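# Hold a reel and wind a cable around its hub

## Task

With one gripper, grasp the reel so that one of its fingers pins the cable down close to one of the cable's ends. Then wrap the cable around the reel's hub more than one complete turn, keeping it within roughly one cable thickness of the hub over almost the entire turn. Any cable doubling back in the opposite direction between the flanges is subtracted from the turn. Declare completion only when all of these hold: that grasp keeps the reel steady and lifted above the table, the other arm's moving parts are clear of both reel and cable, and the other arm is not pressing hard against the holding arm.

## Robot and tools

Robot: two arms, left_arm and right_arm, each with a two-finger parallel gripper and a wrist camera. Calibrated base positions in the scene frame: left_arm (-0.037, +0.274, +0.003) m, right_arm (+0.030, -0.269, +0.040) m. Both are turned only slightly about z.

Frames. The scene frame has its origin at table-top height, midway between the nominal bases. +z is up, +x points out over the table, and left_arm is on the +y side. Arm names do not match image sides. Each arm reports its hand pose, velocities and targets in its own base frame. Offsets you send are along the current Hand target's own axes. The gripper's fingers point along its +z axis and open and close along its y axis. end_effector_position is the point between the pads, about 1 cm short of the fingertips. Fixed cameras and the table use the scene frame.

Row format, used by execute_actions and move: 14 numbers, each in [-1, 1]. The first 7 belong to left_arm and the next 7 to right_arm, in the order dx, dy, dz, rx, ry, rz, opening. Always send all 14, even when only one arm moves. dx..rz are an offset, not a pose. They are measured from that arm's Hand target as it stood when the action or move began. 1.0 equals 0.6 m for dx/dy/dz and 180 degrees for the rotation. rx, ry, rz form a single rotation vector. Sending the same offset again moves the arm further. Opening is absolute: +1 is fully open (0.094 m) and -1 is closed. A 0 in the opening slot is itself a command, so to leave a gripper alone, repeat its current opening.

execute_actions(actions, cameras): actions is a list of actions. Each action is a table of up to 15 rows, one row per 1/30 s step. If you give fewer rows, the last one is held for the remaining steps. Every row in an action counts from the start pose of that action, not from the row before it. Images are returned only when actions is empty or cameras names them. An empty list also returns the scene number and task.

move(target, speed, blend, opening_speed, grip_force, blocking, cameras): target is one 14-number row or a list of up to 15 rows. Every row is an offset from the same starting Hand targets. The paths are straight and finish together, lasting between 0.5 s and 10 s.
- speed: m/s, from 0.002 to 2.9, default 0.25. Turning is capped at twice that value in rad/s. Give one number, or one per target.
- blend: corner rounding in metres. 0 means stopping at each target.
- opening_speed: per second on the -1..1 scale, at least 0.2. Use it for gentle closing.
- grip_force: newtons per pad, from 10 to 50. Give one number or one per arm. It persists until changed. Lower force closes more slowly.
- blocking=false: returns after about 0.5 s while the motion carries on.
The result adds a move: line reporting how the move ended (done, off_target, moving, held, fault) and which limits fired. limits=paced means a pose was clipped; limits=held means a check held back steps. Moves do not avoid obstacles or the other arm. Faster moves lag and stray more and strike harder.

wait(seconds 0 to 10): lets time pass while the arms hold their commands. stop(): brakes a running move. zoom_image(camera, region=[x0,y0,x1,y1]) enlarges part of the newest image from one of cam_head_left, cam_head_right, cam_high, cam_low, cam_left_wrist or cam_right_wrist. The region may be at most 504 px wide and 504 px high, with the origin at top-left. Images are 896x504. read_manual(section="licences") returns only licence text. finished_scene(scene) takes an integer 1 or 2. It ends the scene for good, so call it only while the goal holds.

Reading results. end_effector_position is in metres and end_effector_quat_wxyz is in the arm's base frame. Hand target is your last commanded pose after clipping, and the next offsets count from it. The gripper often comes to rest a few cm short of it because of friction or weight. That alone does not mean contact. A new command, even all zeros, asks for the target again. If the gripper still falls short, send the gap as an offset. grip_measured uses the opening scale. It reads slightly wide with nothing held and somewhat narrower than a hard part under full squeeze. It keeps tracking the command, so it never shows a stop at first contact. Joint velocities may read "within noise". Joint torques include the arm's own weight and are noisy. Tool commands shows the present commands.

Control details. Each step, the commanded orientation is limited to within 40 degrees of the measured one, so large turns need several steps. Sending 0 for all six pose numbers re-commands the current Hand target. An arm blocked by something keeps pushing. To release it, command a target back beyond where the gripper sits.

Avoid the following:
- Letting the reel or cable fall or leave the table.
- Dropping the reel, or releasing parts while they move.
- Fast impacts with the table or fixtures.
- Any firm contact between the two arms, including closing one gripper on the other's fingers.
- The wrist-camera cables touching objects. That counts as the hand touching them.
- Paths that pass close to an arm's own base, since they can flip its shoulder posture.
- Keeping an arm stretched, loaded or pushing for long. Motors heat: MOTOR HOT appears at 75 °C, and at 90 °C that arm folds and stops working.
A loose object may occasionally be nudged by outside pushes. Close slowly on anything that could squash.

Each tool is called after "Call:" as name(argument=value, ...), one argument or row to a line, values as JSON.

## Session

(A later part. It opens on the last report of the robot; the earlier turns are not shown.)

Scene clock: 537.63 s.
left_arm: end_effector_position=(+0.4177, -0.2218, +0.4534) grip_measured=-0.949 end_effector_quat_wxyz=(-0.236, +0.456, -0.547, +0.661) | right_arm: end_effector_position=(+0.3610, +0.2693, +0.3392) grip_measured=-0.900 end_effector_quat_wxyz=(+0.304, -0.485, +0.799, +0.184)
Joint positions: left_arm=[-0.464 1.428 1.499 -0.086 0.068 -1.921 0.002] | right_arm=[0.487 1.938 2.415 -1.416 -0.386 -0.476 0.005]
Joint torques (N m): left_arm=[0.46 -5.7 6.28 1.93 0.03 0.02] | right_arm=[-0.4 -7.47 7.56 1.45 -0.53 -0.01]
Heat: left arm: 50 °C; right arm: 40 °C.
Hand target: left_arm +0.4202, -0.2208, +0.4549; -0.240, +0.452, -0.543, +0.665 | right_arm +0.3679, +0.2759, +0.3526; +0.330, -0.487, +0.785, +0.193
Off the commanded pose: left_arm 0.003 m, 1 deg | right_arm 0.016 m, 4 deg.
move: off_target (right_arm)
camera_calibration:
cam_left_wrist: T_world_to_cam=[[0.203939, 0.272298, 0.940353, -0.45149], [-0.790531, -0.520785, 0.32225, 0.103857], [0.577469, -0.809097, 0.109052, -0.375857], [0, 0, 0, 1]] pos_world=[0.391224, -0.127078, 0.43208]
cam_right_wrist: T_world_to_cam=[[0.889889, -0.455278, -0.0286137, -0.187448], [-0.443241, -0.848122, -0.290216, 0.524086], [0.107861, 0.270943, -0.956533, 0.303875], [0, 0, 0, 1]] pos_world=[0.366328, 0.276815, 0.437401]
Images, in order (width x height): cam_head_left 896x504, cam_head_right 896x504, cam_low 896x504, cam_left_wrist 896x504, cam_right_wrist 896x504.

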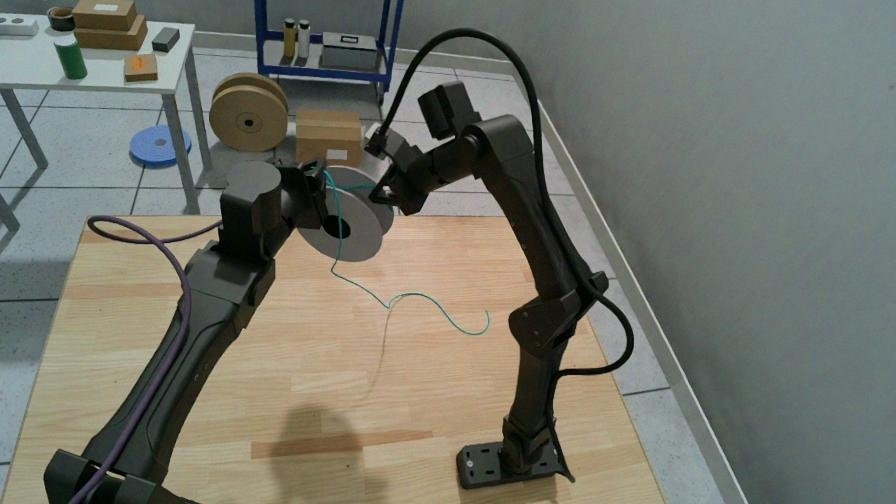

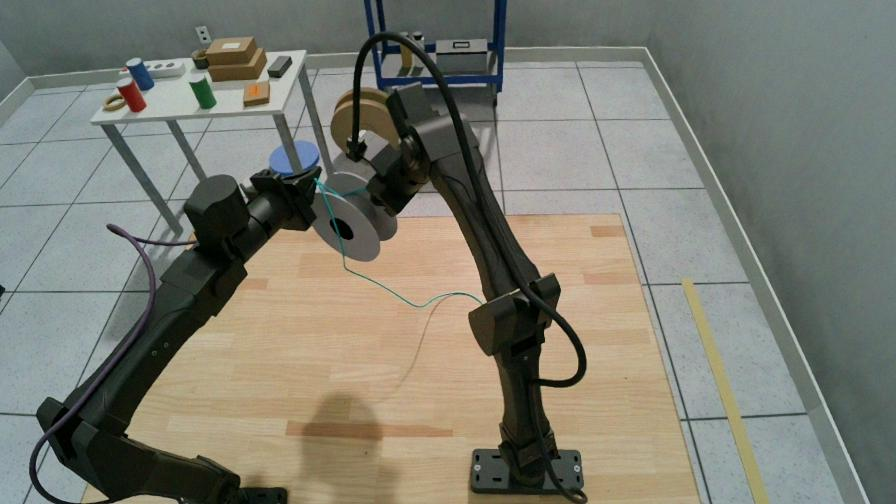

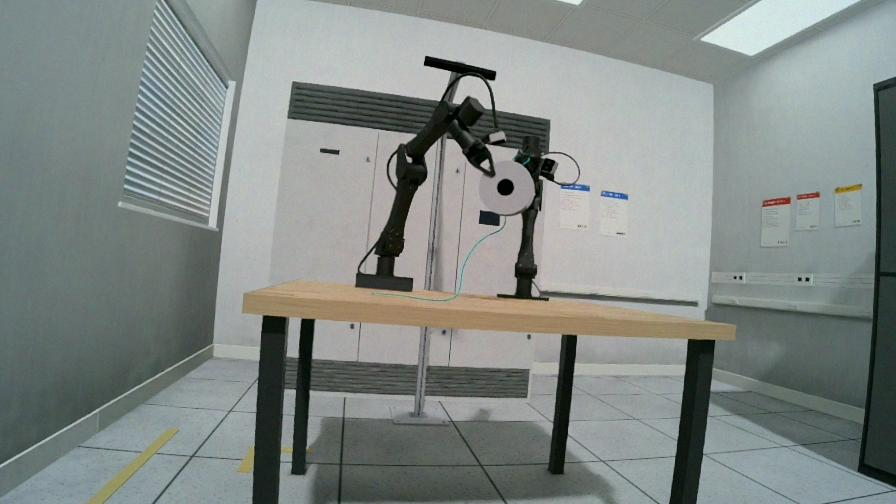

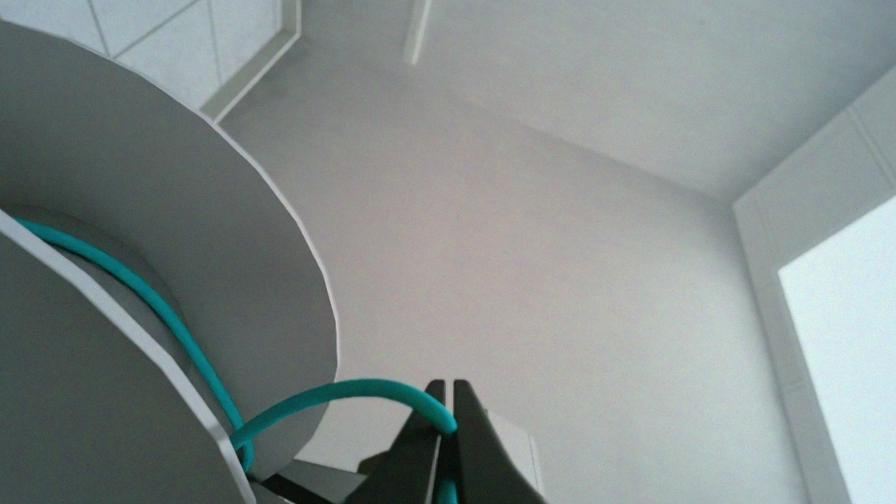

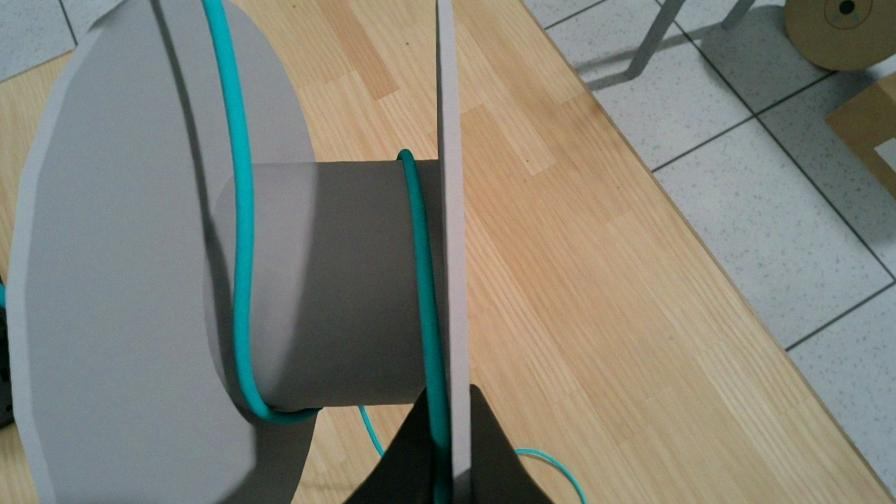

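Call:
move(
  target=[
    [-0.066,-0.072,0.0167,0,0,0,-0.89,0,0,0,0,0,0,-1],
    [-0.2155,-0.0075,0.033,0,0,0,-0.89,0,0,0,0,0,0,-1],
  ],
  speed=0.07,
  blend=[0.03,0],
  cameras=["cam_left_wrist","cam_right_wrist","cam_low","cam_head_right","cam_head_left"],
)

Call:
zoom_image(
  camera="cam_head_left",
  region=[260, 100, 510, 340],
)

Scene clock: 553.10 s.
left_arm: end_effector_position=(+0.4640, -0.1724, +0.4170) grip_measured=-0.892 end_effector_quat_wxyz=(-0.162, +0.404, -0.587, +0.682) | right_arm: end_effector_position=(+0.3778, +0.2841, +0.3507) grip_measured=-0.901 end_effector_quat_wxyz=(+0.345, -0.484, +0.781, +0.192)
Joint positions: left_arm=[-0.158 1.55 1.465 0.065 0.576 -1.929 0.005] | right_arm=[0.493 1.954 2.421 -1.312 -0.401 -0.462 0.005]
Joint torques (N m): left_arm=[5.79 -5.86 6.19 1.99 -1.4 0.13] | right_arm=[-0.96 -8.85 7.19 0.43 -0.32 -0.12]
Heat: left arm: 51 °C; right arm: 39 °C.
Hand target: left_arm +0.4997, -0.1248, +0.4148; -0.240, +0.452, -0.543, +0.665 | right_arm +0.3680, +0.2758, +0.3526; +0.330, -0.487, +0.785, +0.193
Off the commanded pose: left_arm 0.060 m, 12 deg | right_arm 0.013 m, 2 deg.
move: off_target (left_arm, right_arm); blend cut to 0.0297 m at target 1
camera_calibration:
cam_left_wrist: T_world_to_cam=[[0.266838, 0.237292, 0.934072, -0.472735], [-0.874407, -0.347918, 0.338178, 0.24004], [0.405228, -0.906998, 0.114652, -0.297992], [0, 0, 0, 1]] pos_world=[0.456791, -0.0745882, 0.394558]
cam_right_wrist: T_world_to_cam=[[0.892886, -0.450247, 0.00574588, -0.209944], [-0.416367, -0.830423, -0.370183, 0.56027], [0.171445, 0.328139, -0.928941, 0.259071], [0, 0, 0, 1]] pos_world=[0.376318, 0.285723, 0.44927]
Images, in order (width x height): cam_head_left 896x504, cam_head_right 896x504, cam_low 896x504, cam_left_wrist 896x504, cam_right_wrist 896x504.

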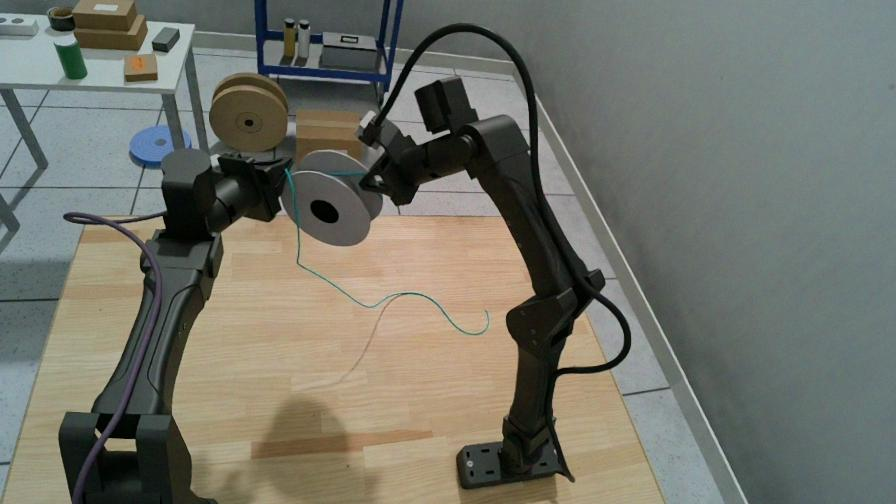

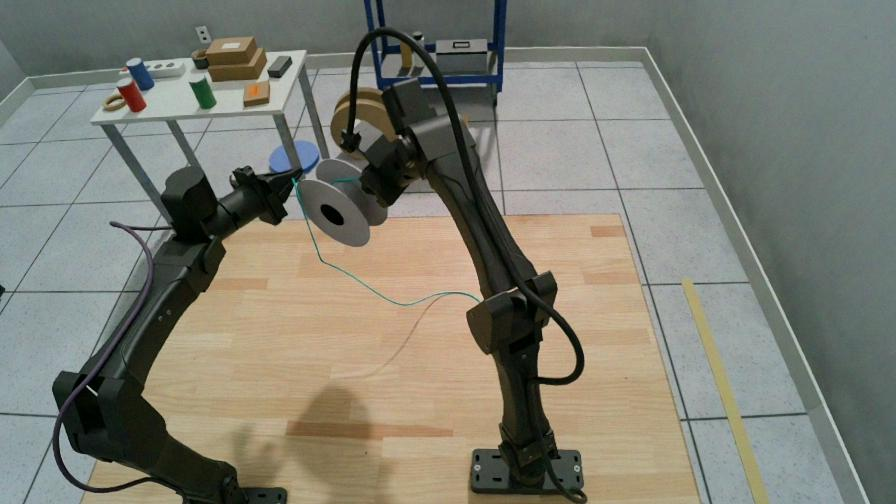

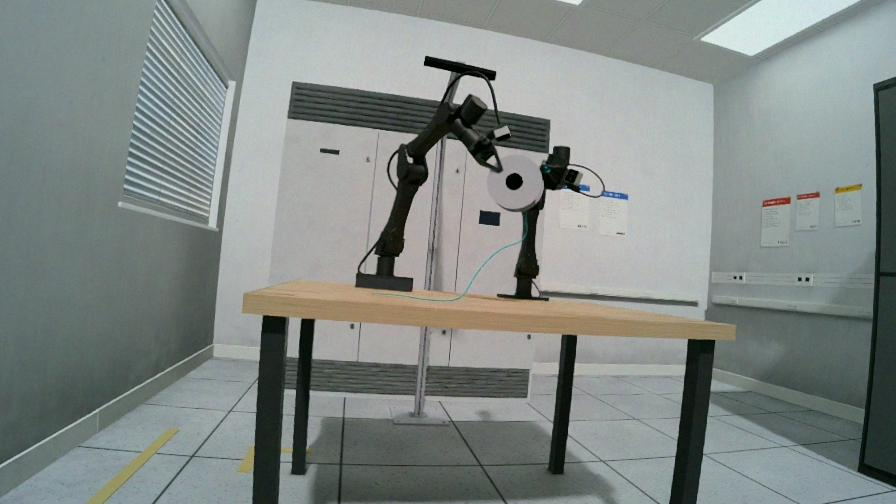

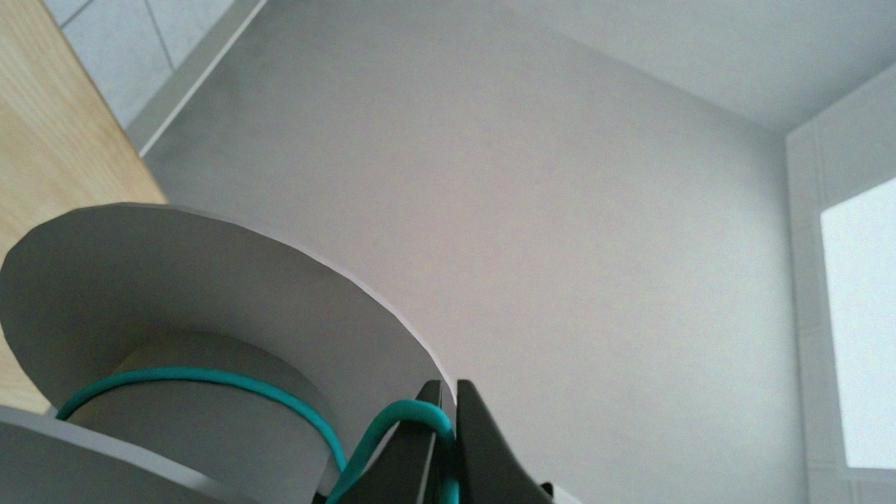

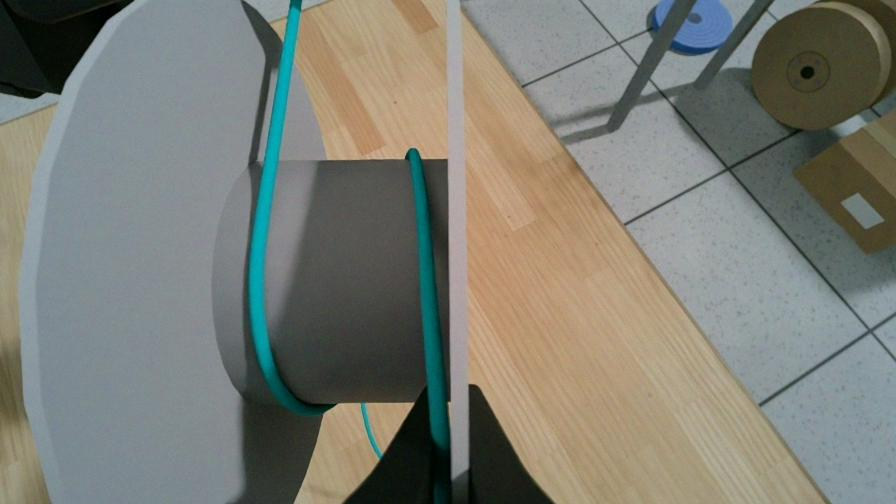

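Scaled by 2.016 from the camera's 896x504 image, which has a finer 1280x720 frame.

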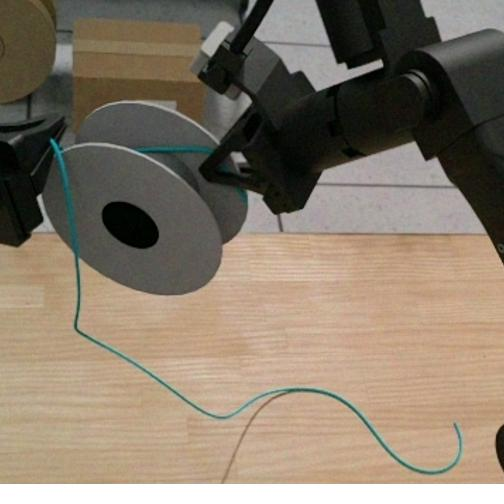

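Call:
move(
  target=[0.076,0.01,0,0,0,0,-0.78,0,0,0,0,0,0,-1],
  speed=0.08,
  cameras=["cam_left_wrist","cam_right_wrist"],
)

Scene clock: 559.20 s.
left_arm: end_effector_position=(+0.4803, -0.1669, +0.4121) grip_measured=-0.783 end_effector_quat_wxyz=(-0.224, +0.458, -0.550, +0.661) | right_arm: end_effector_position=(+0.3642, +0.2751, +0.3369) grip_measured=-0.901 end_effector_quat_wxyz=(+0.305, -0.485, +0.797, +0.189)
Joint positions: left_arm=[-0.222 1.55 1.454 0.069 0.327 -1.929 0.01] | right_arm=[0.493 1.954 2.421 -1.402 -0.393 -0.47 0.005]
Joint torques (N m): left_arm=[-0.23 -8.88 7.62 1.67 -0.21 0.11] | right_arm=[-0.73 -8.79 7.28 1.32 -0.45 -0.06]
Heat: left arm: 52 °C; right arm: 39 °C.
Hand target: left_arm +0.4770, -0.1634, +0.4247; -0.240, +0.452, -0.543, +0.665 | right_arm +0.3680, +0.2758, +0.3526; +0.330, -0.487, +0.785, +0.193
Off the commanded pose: left_arm 0.013 m, 2 deg | right_arm 0.016 m, 3 deg.
move: off_target (left_arm, right_arm)
camera_calibration:
cam_left_wrist: T_world_to_cam=[[0.224899, 0.276036, 0.934465, -0.447416], [-0.793508, -0.504685, 0.340056, 0.192046], [0.565478, -0.817983, 0.105534, -0.357391], [0, 0, 0, 1]] pos_world=[0.455111, -0.071914, 0.390505]
cam_right_wrist: T_world_to_cam=[[0.891994, -0.450676, -0.0351851, -0.187596], [-0.439914, -0.847508, -0.296994, 0.530731], [0.104028, 0.280396, -0.954231, 0.297693], [0, 0, 0, 1]] pos_world=[0.369842, 0.281782, 0.435091]
Images, in order (width x height): cam_left_wrist 896x504, cam_right_wrist 896x504.

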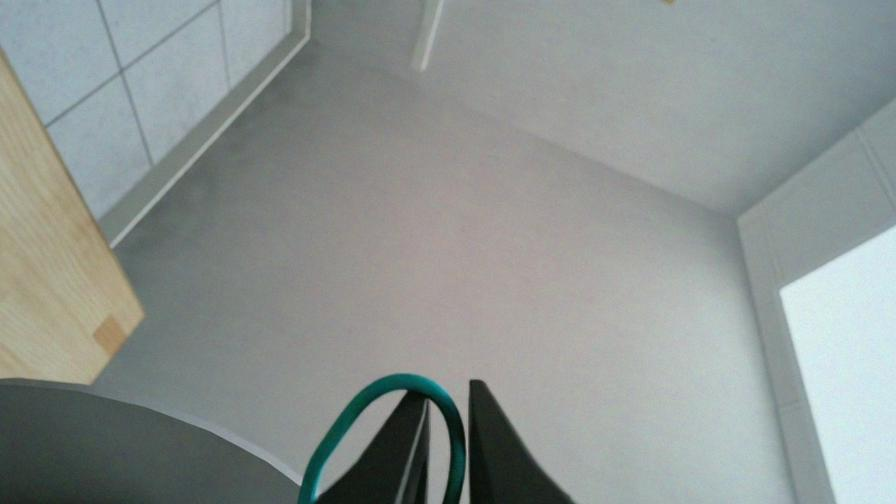

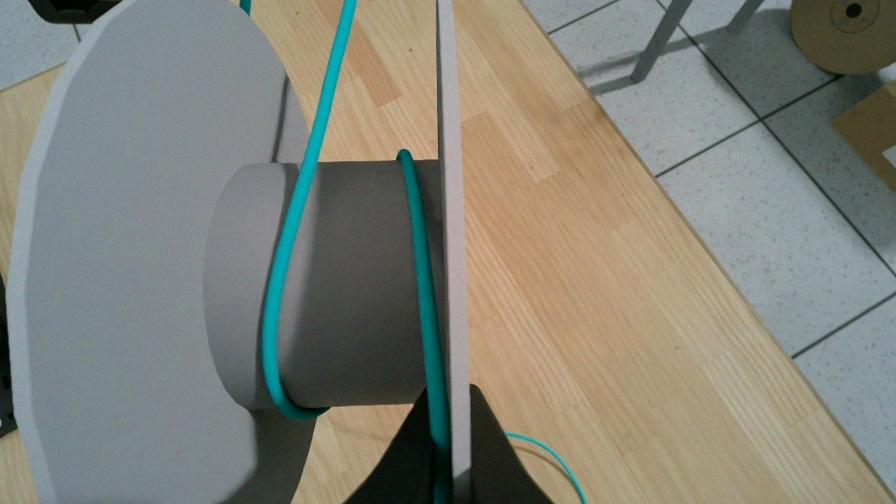

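Call:
move(
  target=[-0.076,-0.01,0.01,0,0,0,-0.7,0,0,0,0,0,0,-1],
  speed=0.05,
  cameras=["cam_left_wrist","cam_right_wrist","cam_head_left"],
)

Call:
zoom_image(
  camera="cam_head_left",
  region=[220, 100, 470, 340],
)

Scene clock: 569.40 s.
left_arm: end_effector_position=(+0.4992, -0.1333, +0.3944) grip_measured=-0.703 end_effector_quat_wxyz=(-0.217, +0.468, -0.553, +0.654) | right_arm: end_effector_position=(+0.3642, +0.2751, +0.3369) grip_measured=-0.901 end_effector_quat_wxyz=(+0.305, -0.485, +0.797, +0.189)
Joint positions: left_arm=[-0.116 1.595 1.454 0.086 0.431 -1.929 0.014] | right_arm=[0.493 1.954 2.421 -1.402 -0.393 -0.47 0.005]
Joint torques (N m): left_arm=[0.84 -6.9 10.36 1.9 -0.07 0.11] | right_arm=[-0.84 -8.59 7.17 1.27 -0.44 -0.09]
Heat: left arm: 52 °C; right arm: 39 °C.
Hand target: left_arm +0.5049, -0.1277, +0.4148; -0.240, +0.452, -0.543, +0.665 | right_arm +0.3680, +0.2758, +0.3526; +0.330, -0.487, +0.785, +0.193
Off the commanded pose: left_arm 0.022 m, 4 deg | right_arm 0.016 m, 3 deg.
move: off_target (left_arm, right_arm)
camera_calibration:
cam_left_wrist: T_world_to_cam=[[0.251032, 0.275953, 0.927811, -0.454823], [-0.782644, -0.506168, 0.362302, 0.215574], [0.569607, -0.817094, 0.0889088, -0.334168], [0, 0, 0, 1]] pos_world=[0.473237, -0.0384198, 0.373598]
cam_right_wrist: T_world_to_cam=[[0.891994, -0.450676, -0.0351851, -0.187596], [-0.439914, -0.847508, -0.296994, 0.530731], [0.104028, 0.280396, -0.954231, 0.297693], [0, 0, 0, 1]] pos_world=[0.369842, 0.281782, 0.435091]
Images, in order (width x height): cam_head_left 896x504, cam_left_wrist 896x504, cam_right_wrist 896x504.

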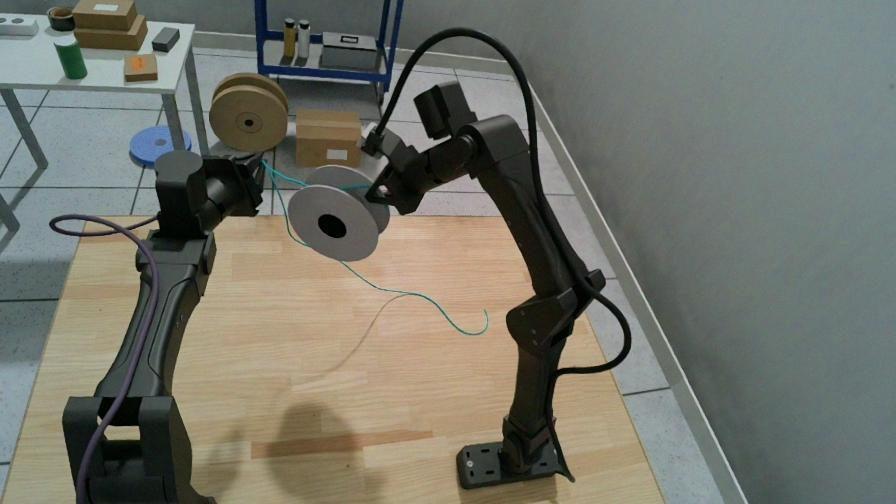

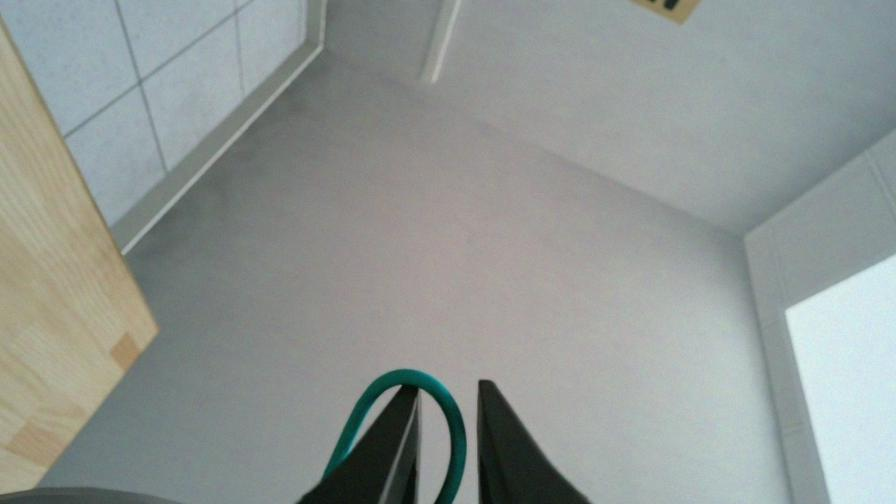

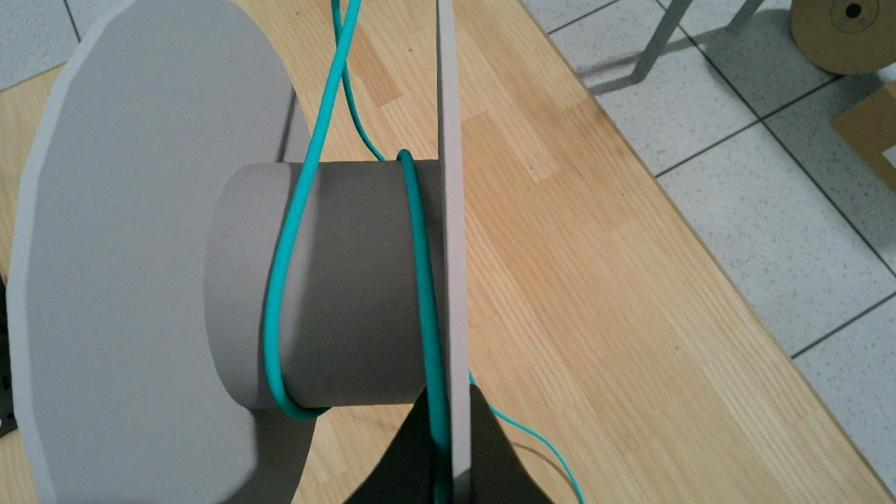

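Scaled by 2.016 from the camera's 896x504 image, which has a finer 1280x720 frame.

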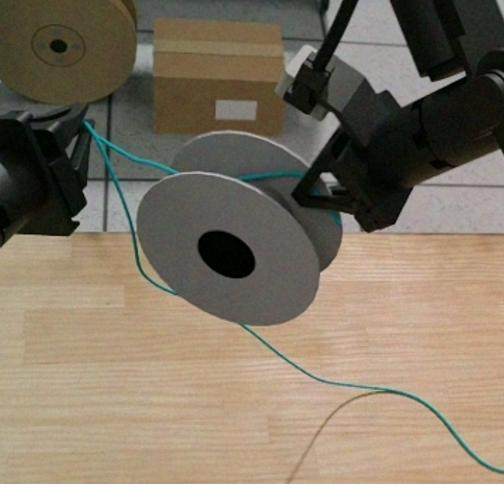

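Call:
move(
  target=[
    [-0.065,0.154,0,0,0,0,-0.7,0,0,0,0,0,0,-1],
    [-0.05,0.2835,0,0,0,0,-0.7,0,0,0,0,0,0,-1],
  ],
  speed=0.05,
  blend=[0.03,0],
  cameras=["cam_left_wrist","cam_right_wrist","cam_head_left","cam_low","cam_head_right"],
)

Call:
zoom_image(
  camera="cam_head_left",
  region=[220, 100, 470, 340],
)

Scene clock: 582.97 s.
left_arm: end_effector_position=(+0.4890, -0.1532, +0.2476) grip_measured=-0.703 end_effector_quat_wxyz=(-0.232, +0.456, -0.544, +0.665) | right_arm: end_effector_position=(+0.3640, +0.2735, +0.3358) grip_measured=-0.901 end_effector_quat_wxyz=(+0.302, -0.485, +0.799, +0.187)
Joint positions: left_arm=[-0.183 1.699 0.912 0.779 0.355 -1.929 0.014] | right_arm=[0.491 1.954 2.421 -1.408 -0.389 -0.472 0.005]
Joint torques (N m): left_arm=[-0.5 -7.1 5.63 1.88 -0.12 0.11] | right_arm=[-0.66 -8.64 7.3 1.38 -0.48 -0.09]
Heat: left arm: 52 °C; right arm: 39 °C.
Hand target: left_arm +0.4897, -0.1536, +0.2446; -0.240, +0.452, -0.543, +0.665 | right_arm +0.3679, +0.2760, +0.3526; +0.330, -0.487, +0.785, +0.193
Off the commanded pose: left_arm 0.003 m, 1 deg | right_arm 0.017 m, 4 deg.
move: off_target (right_arm)
camera_calibration:
cam_left_wrist: T_world_to_cam=[[0.203606, 0.282684, 0.937355, -0.288649], [-0.79409, -0.512342, 0.326997, 0.264149], [0.572683, -0.810922, 0.12016, -0.339832], [0, 0, 0, 1]] pos_world=[0.463144, -0.0586463, 0.225025]
cam_right_wrist: T_world_to_cam=[[0.89082, -0.453018, -0.0348435, -0.187226], [-0.442748, -0.848281, -0.290504, 0.528073], [0.102046, 0.274214, -0.956239, 0.300256], [0, 0, 0, 1]] pos_world=[0.369948, 0.280803, 0.434001]
Images, in order (width x height): cam_head_left 896x504, cam_head_right 896x504, cam_low 896x504, cam_left_wrist 896x504, cam_right_wrist 896x504.

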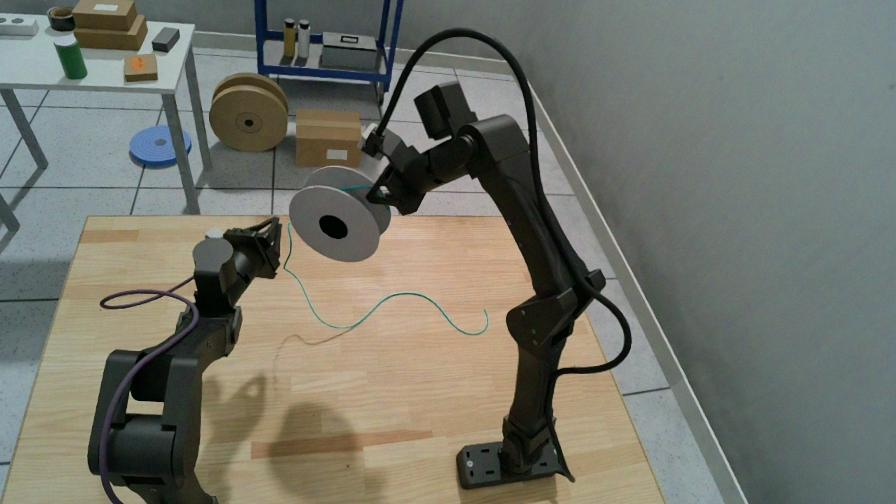

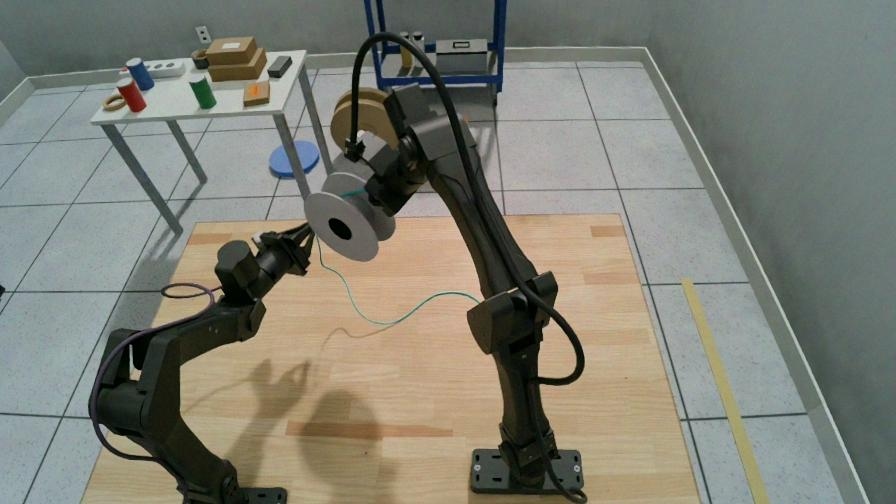

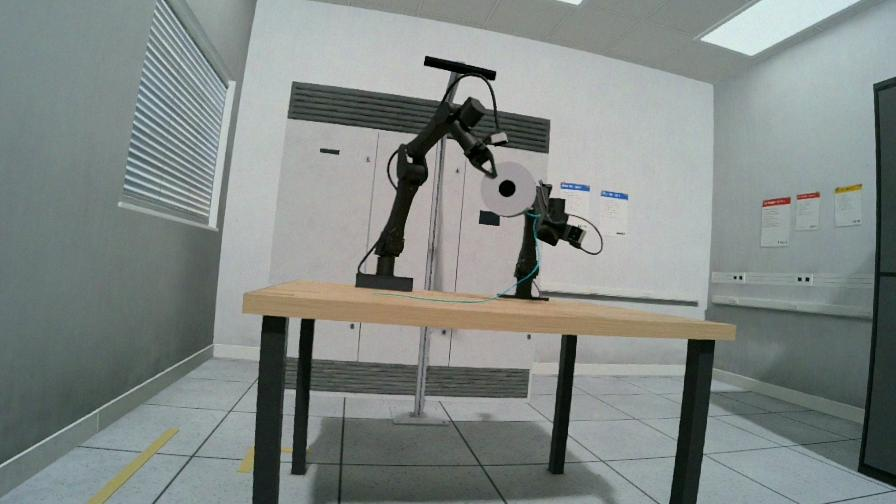

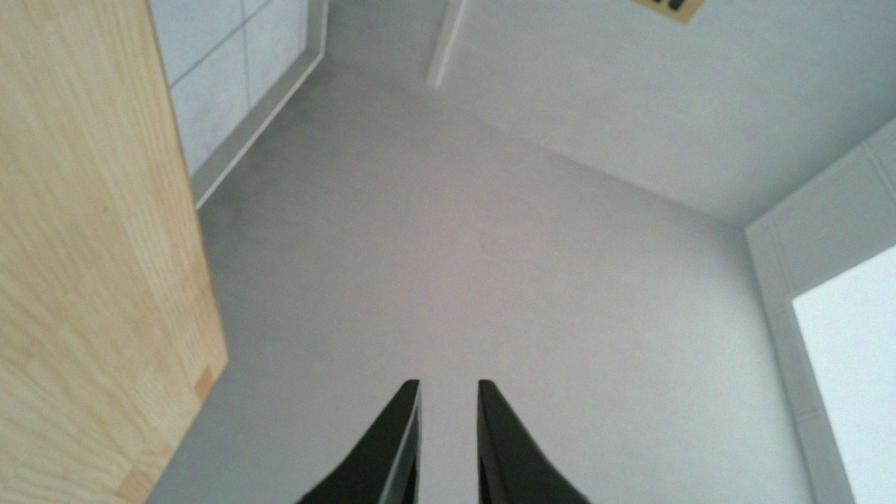

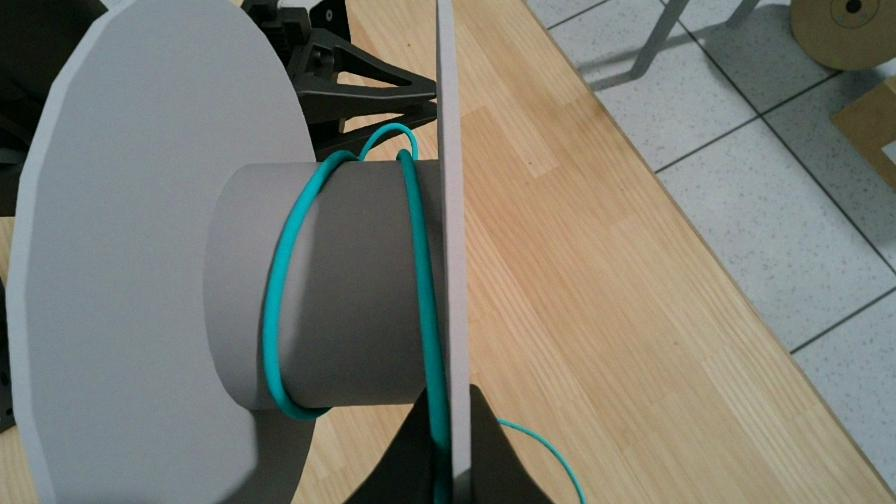

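Scaled by 2.016 from the camera's 896x504 image, which has a finer 1280x720 frame.

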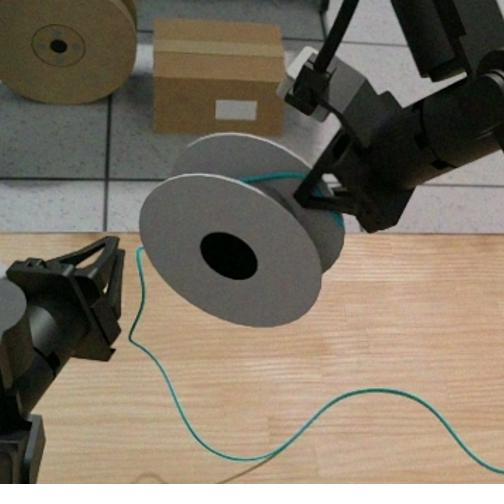

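Call:
move(
  target=[0,0,-0.22,0,0,0,-0.7,0,0,0,0,0,0,-1],
  speed=0.12,
  cameras=["cam_left_wrist","cam_right_wrist","cam_head_left","cam_low","cam_head_right"],
)

Call:
zoom_image(
  camera="cam_low",
  region=[430, 130, 580, 310],
)

Call:
zoom_image(
  camera="cam_head_left",
  region=[260, 140, 430, 290],
)

Call:
zoom_image(
  camera="cam_head_right",
  region=[280, 130, 430, 280],
)

Scene clock: 593.63 s.
left_arm: end_effector_position=(+0.3802, -0.0874, +0.2421) grip_measured=-0.703 end_effector_quat_wxyz=(-0.235, +0.459, -0.542, +0.664) | right_arm: end_effector_position=(+0.3640, +0.2735, +0.3358) grip_measured=-0.901 end_effector_quat_wxyz=(+0.302, -0.485, +0.799, +0.187)
Joint positions: left_arm=[0.011 1.242 0.485 0.748 0.54 -1.929 0.014] | right_arm=[0.491 1.954 2.421 -1.408 -0.389 -0.472 0.005]
Joint torques (N m): left_arm=[0.32 -5.91 5.53 1.55 0.06 0.11] | right_arm=[-0.66 -8.79 7.35 1.37 -0.5 -0.05]
Heat: left arm: 52 °C; right arm: 39 °C.
Hand target: left_arm +0.3759, -0.0867, +0.2447; -0.240, +0.453, -0.543, +0.665 | right_arm +0.3679, +0.2760, +0.3526; +0.330, -0.487, +0.785, +0.193
Off the commanded pose: left_arm 0.005 m, 1 deg | right_arm 0.017 m, 4 deg.
move: off_target (right_arm)
camera_calibration:
cam_left_wrist: T_world_to_cam=[[0.201723, 0.285911, 0.936783, -0.278821], [-0.788876, -0.519443, 0.32841, 0.210331], [0.580502, -0.805254, 0.120765, -0.226077], [0, 0, 0, 1]] pos_world=[0.353408, 0.00692382, 0.219423]
cam_right_wrist: T_world_to_cam=[[0.89082, -0.453018, -0.0348435, -0.187226], [-0.442748, -0.848281, -0.290504, 0.528073], [0.102046, 0.274214, -0.956239, 0.300256], [0, 0, 0, 1]] pos_world=[0.369948, 0.280803, 0.434001]
Images, in order (width x height): cam_head_left 896x504, cam_head_right 896x504, cam_low 896x504, cam_left_wrist 896x504, cam_right_wrist 896x504.

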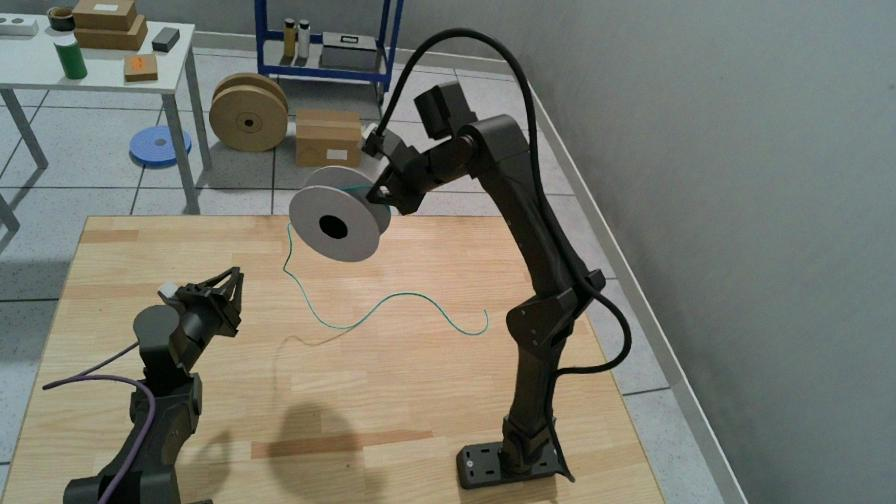

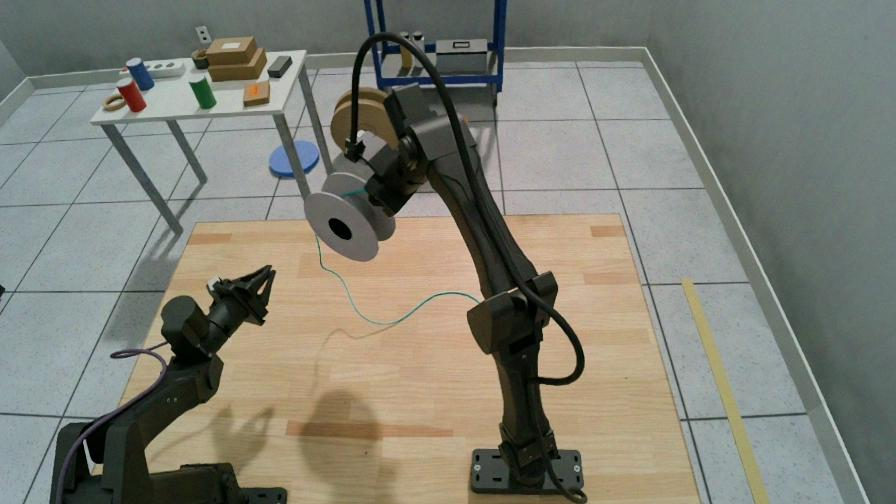

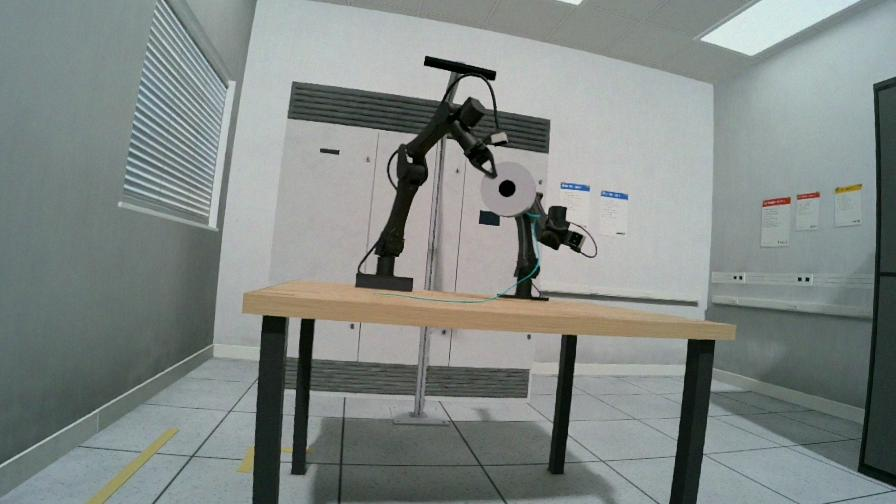

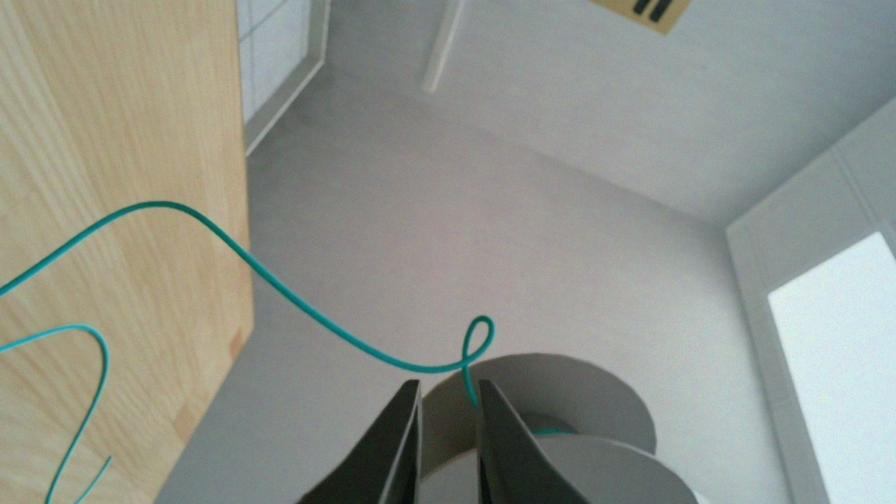

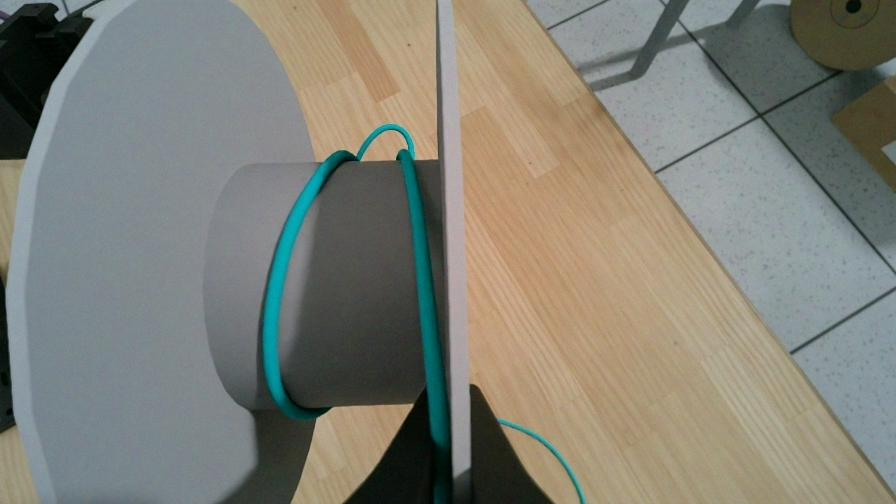

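Scaled by 2.800 from the camera's 896x504 image, which has a finer 1280x720 frame.

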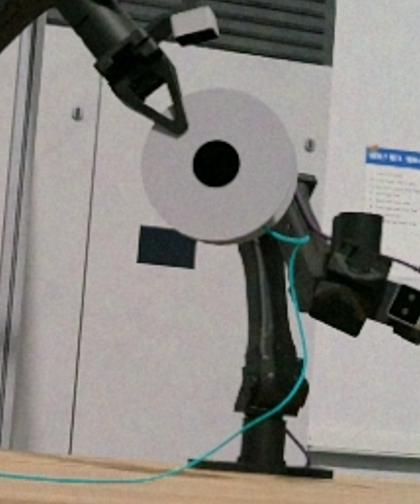

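Scaled by 2.965 from the camera's 896x504 image, which has a finer 1280x720 frame.

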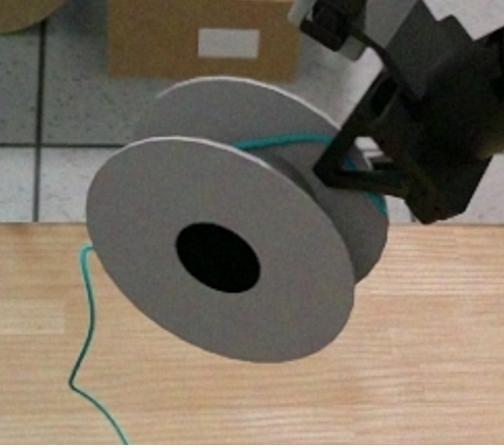

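Scaled by 3.360 from the camera's 896x504 image, which has a finer 1280x720 frame.

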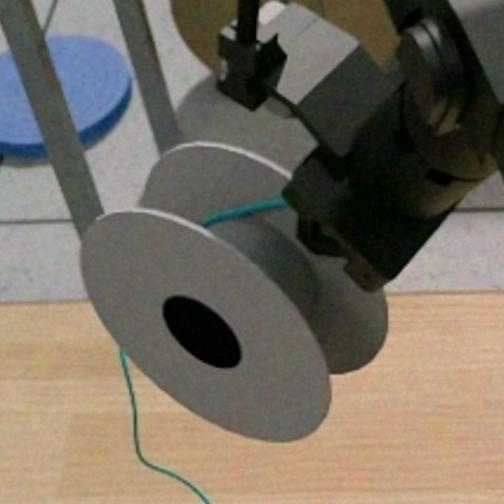

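Call:
move(
  target=[0,0.0,0,0.047,0.195,0,-0.7,0,0,0,0,0,0,-1],
  speed=0.3,
  cameras=["cam_left_wrist"],
)

Call:
zoom_image(
  camera="cam_left_wrist",
  region=[200, 0, 700, 504],
)

Scene clock: 608.07 s.
left_arm: end_effector_position=(+0.3722, -0.0894, +0.2350) grip_measured=-0.703 end_effector_quat_wxyz=(-0.126, +0.264, -0.611, +0.736) | right_arm: end_effector_position=(+0.3640, +0.2735, +0.3358) grip_measured=-0.901 end_effector_quat_wxyz=(+0.302, -0.485, +0.799, +0.187)
Joint positions: left_arm=[0.214 1.672 0.586 1.399 1.191 -2.101 0.014] | right_arm=[0.491 1.954 2.421 -1.408 -0.389 -0.472 0.005]
Joint torques (N m): left_arm=[0.46 -5.57 7.25 1.44 -0.13 -0.03] | right_arm=[-0.75 -8.64 7.3 1.4 -0.46 -0.01]
Heat: left arm: 51 °C; right arm: 40 °C.
Hand target: left_arm +0.3759, -0.0867, +0.2448; -0.097, +0.212, -0.540, +0.808 | right_arm +0.3679, +0.2760, +0.3526; +0.330, -0.487, +0.785, +0.193
Off the commanded pose: left_arm 0.011 m, 13 deg | right_arm 0.017 m, 4 deg.
joint sent to its limit (left arm) — joint 6 (wrist roll), lower limit. The joint targets are off in orientation, not in position.
move: off_target (left_arm, right_arm)
camera_calibration:
cam_left_wrist: T_world_to_cam=[[0.143726, 0.198683, 0.969468, -0.26387], [-0.979885, -0.108482, 0.167502, 0.350894], [0.138449, -0.974041, 0.179095, -0.0865353], [0, 0, 0, 1]] pos_world=[0.393742, 0.00620313, 0.212536]
Images, in order (width x height): cam_left_wrist 896x504.

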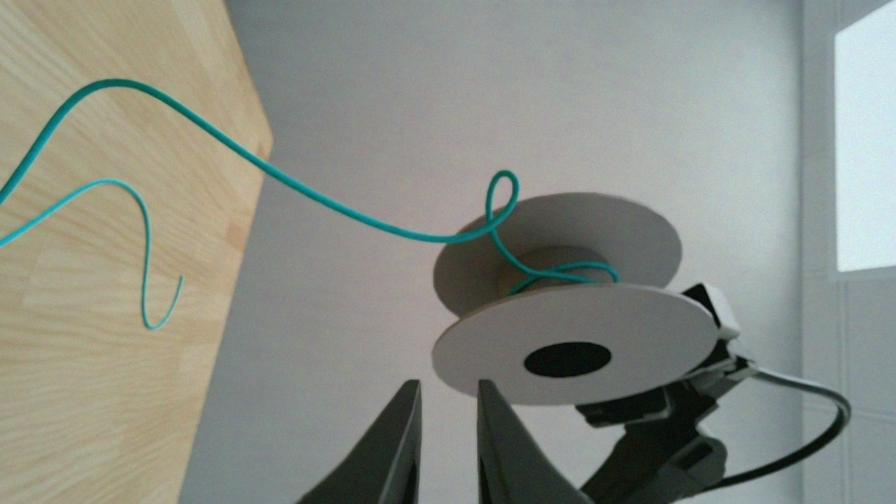

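Scaled by 1.000.

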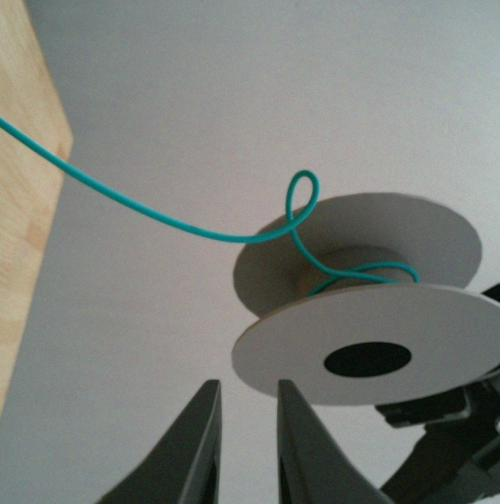

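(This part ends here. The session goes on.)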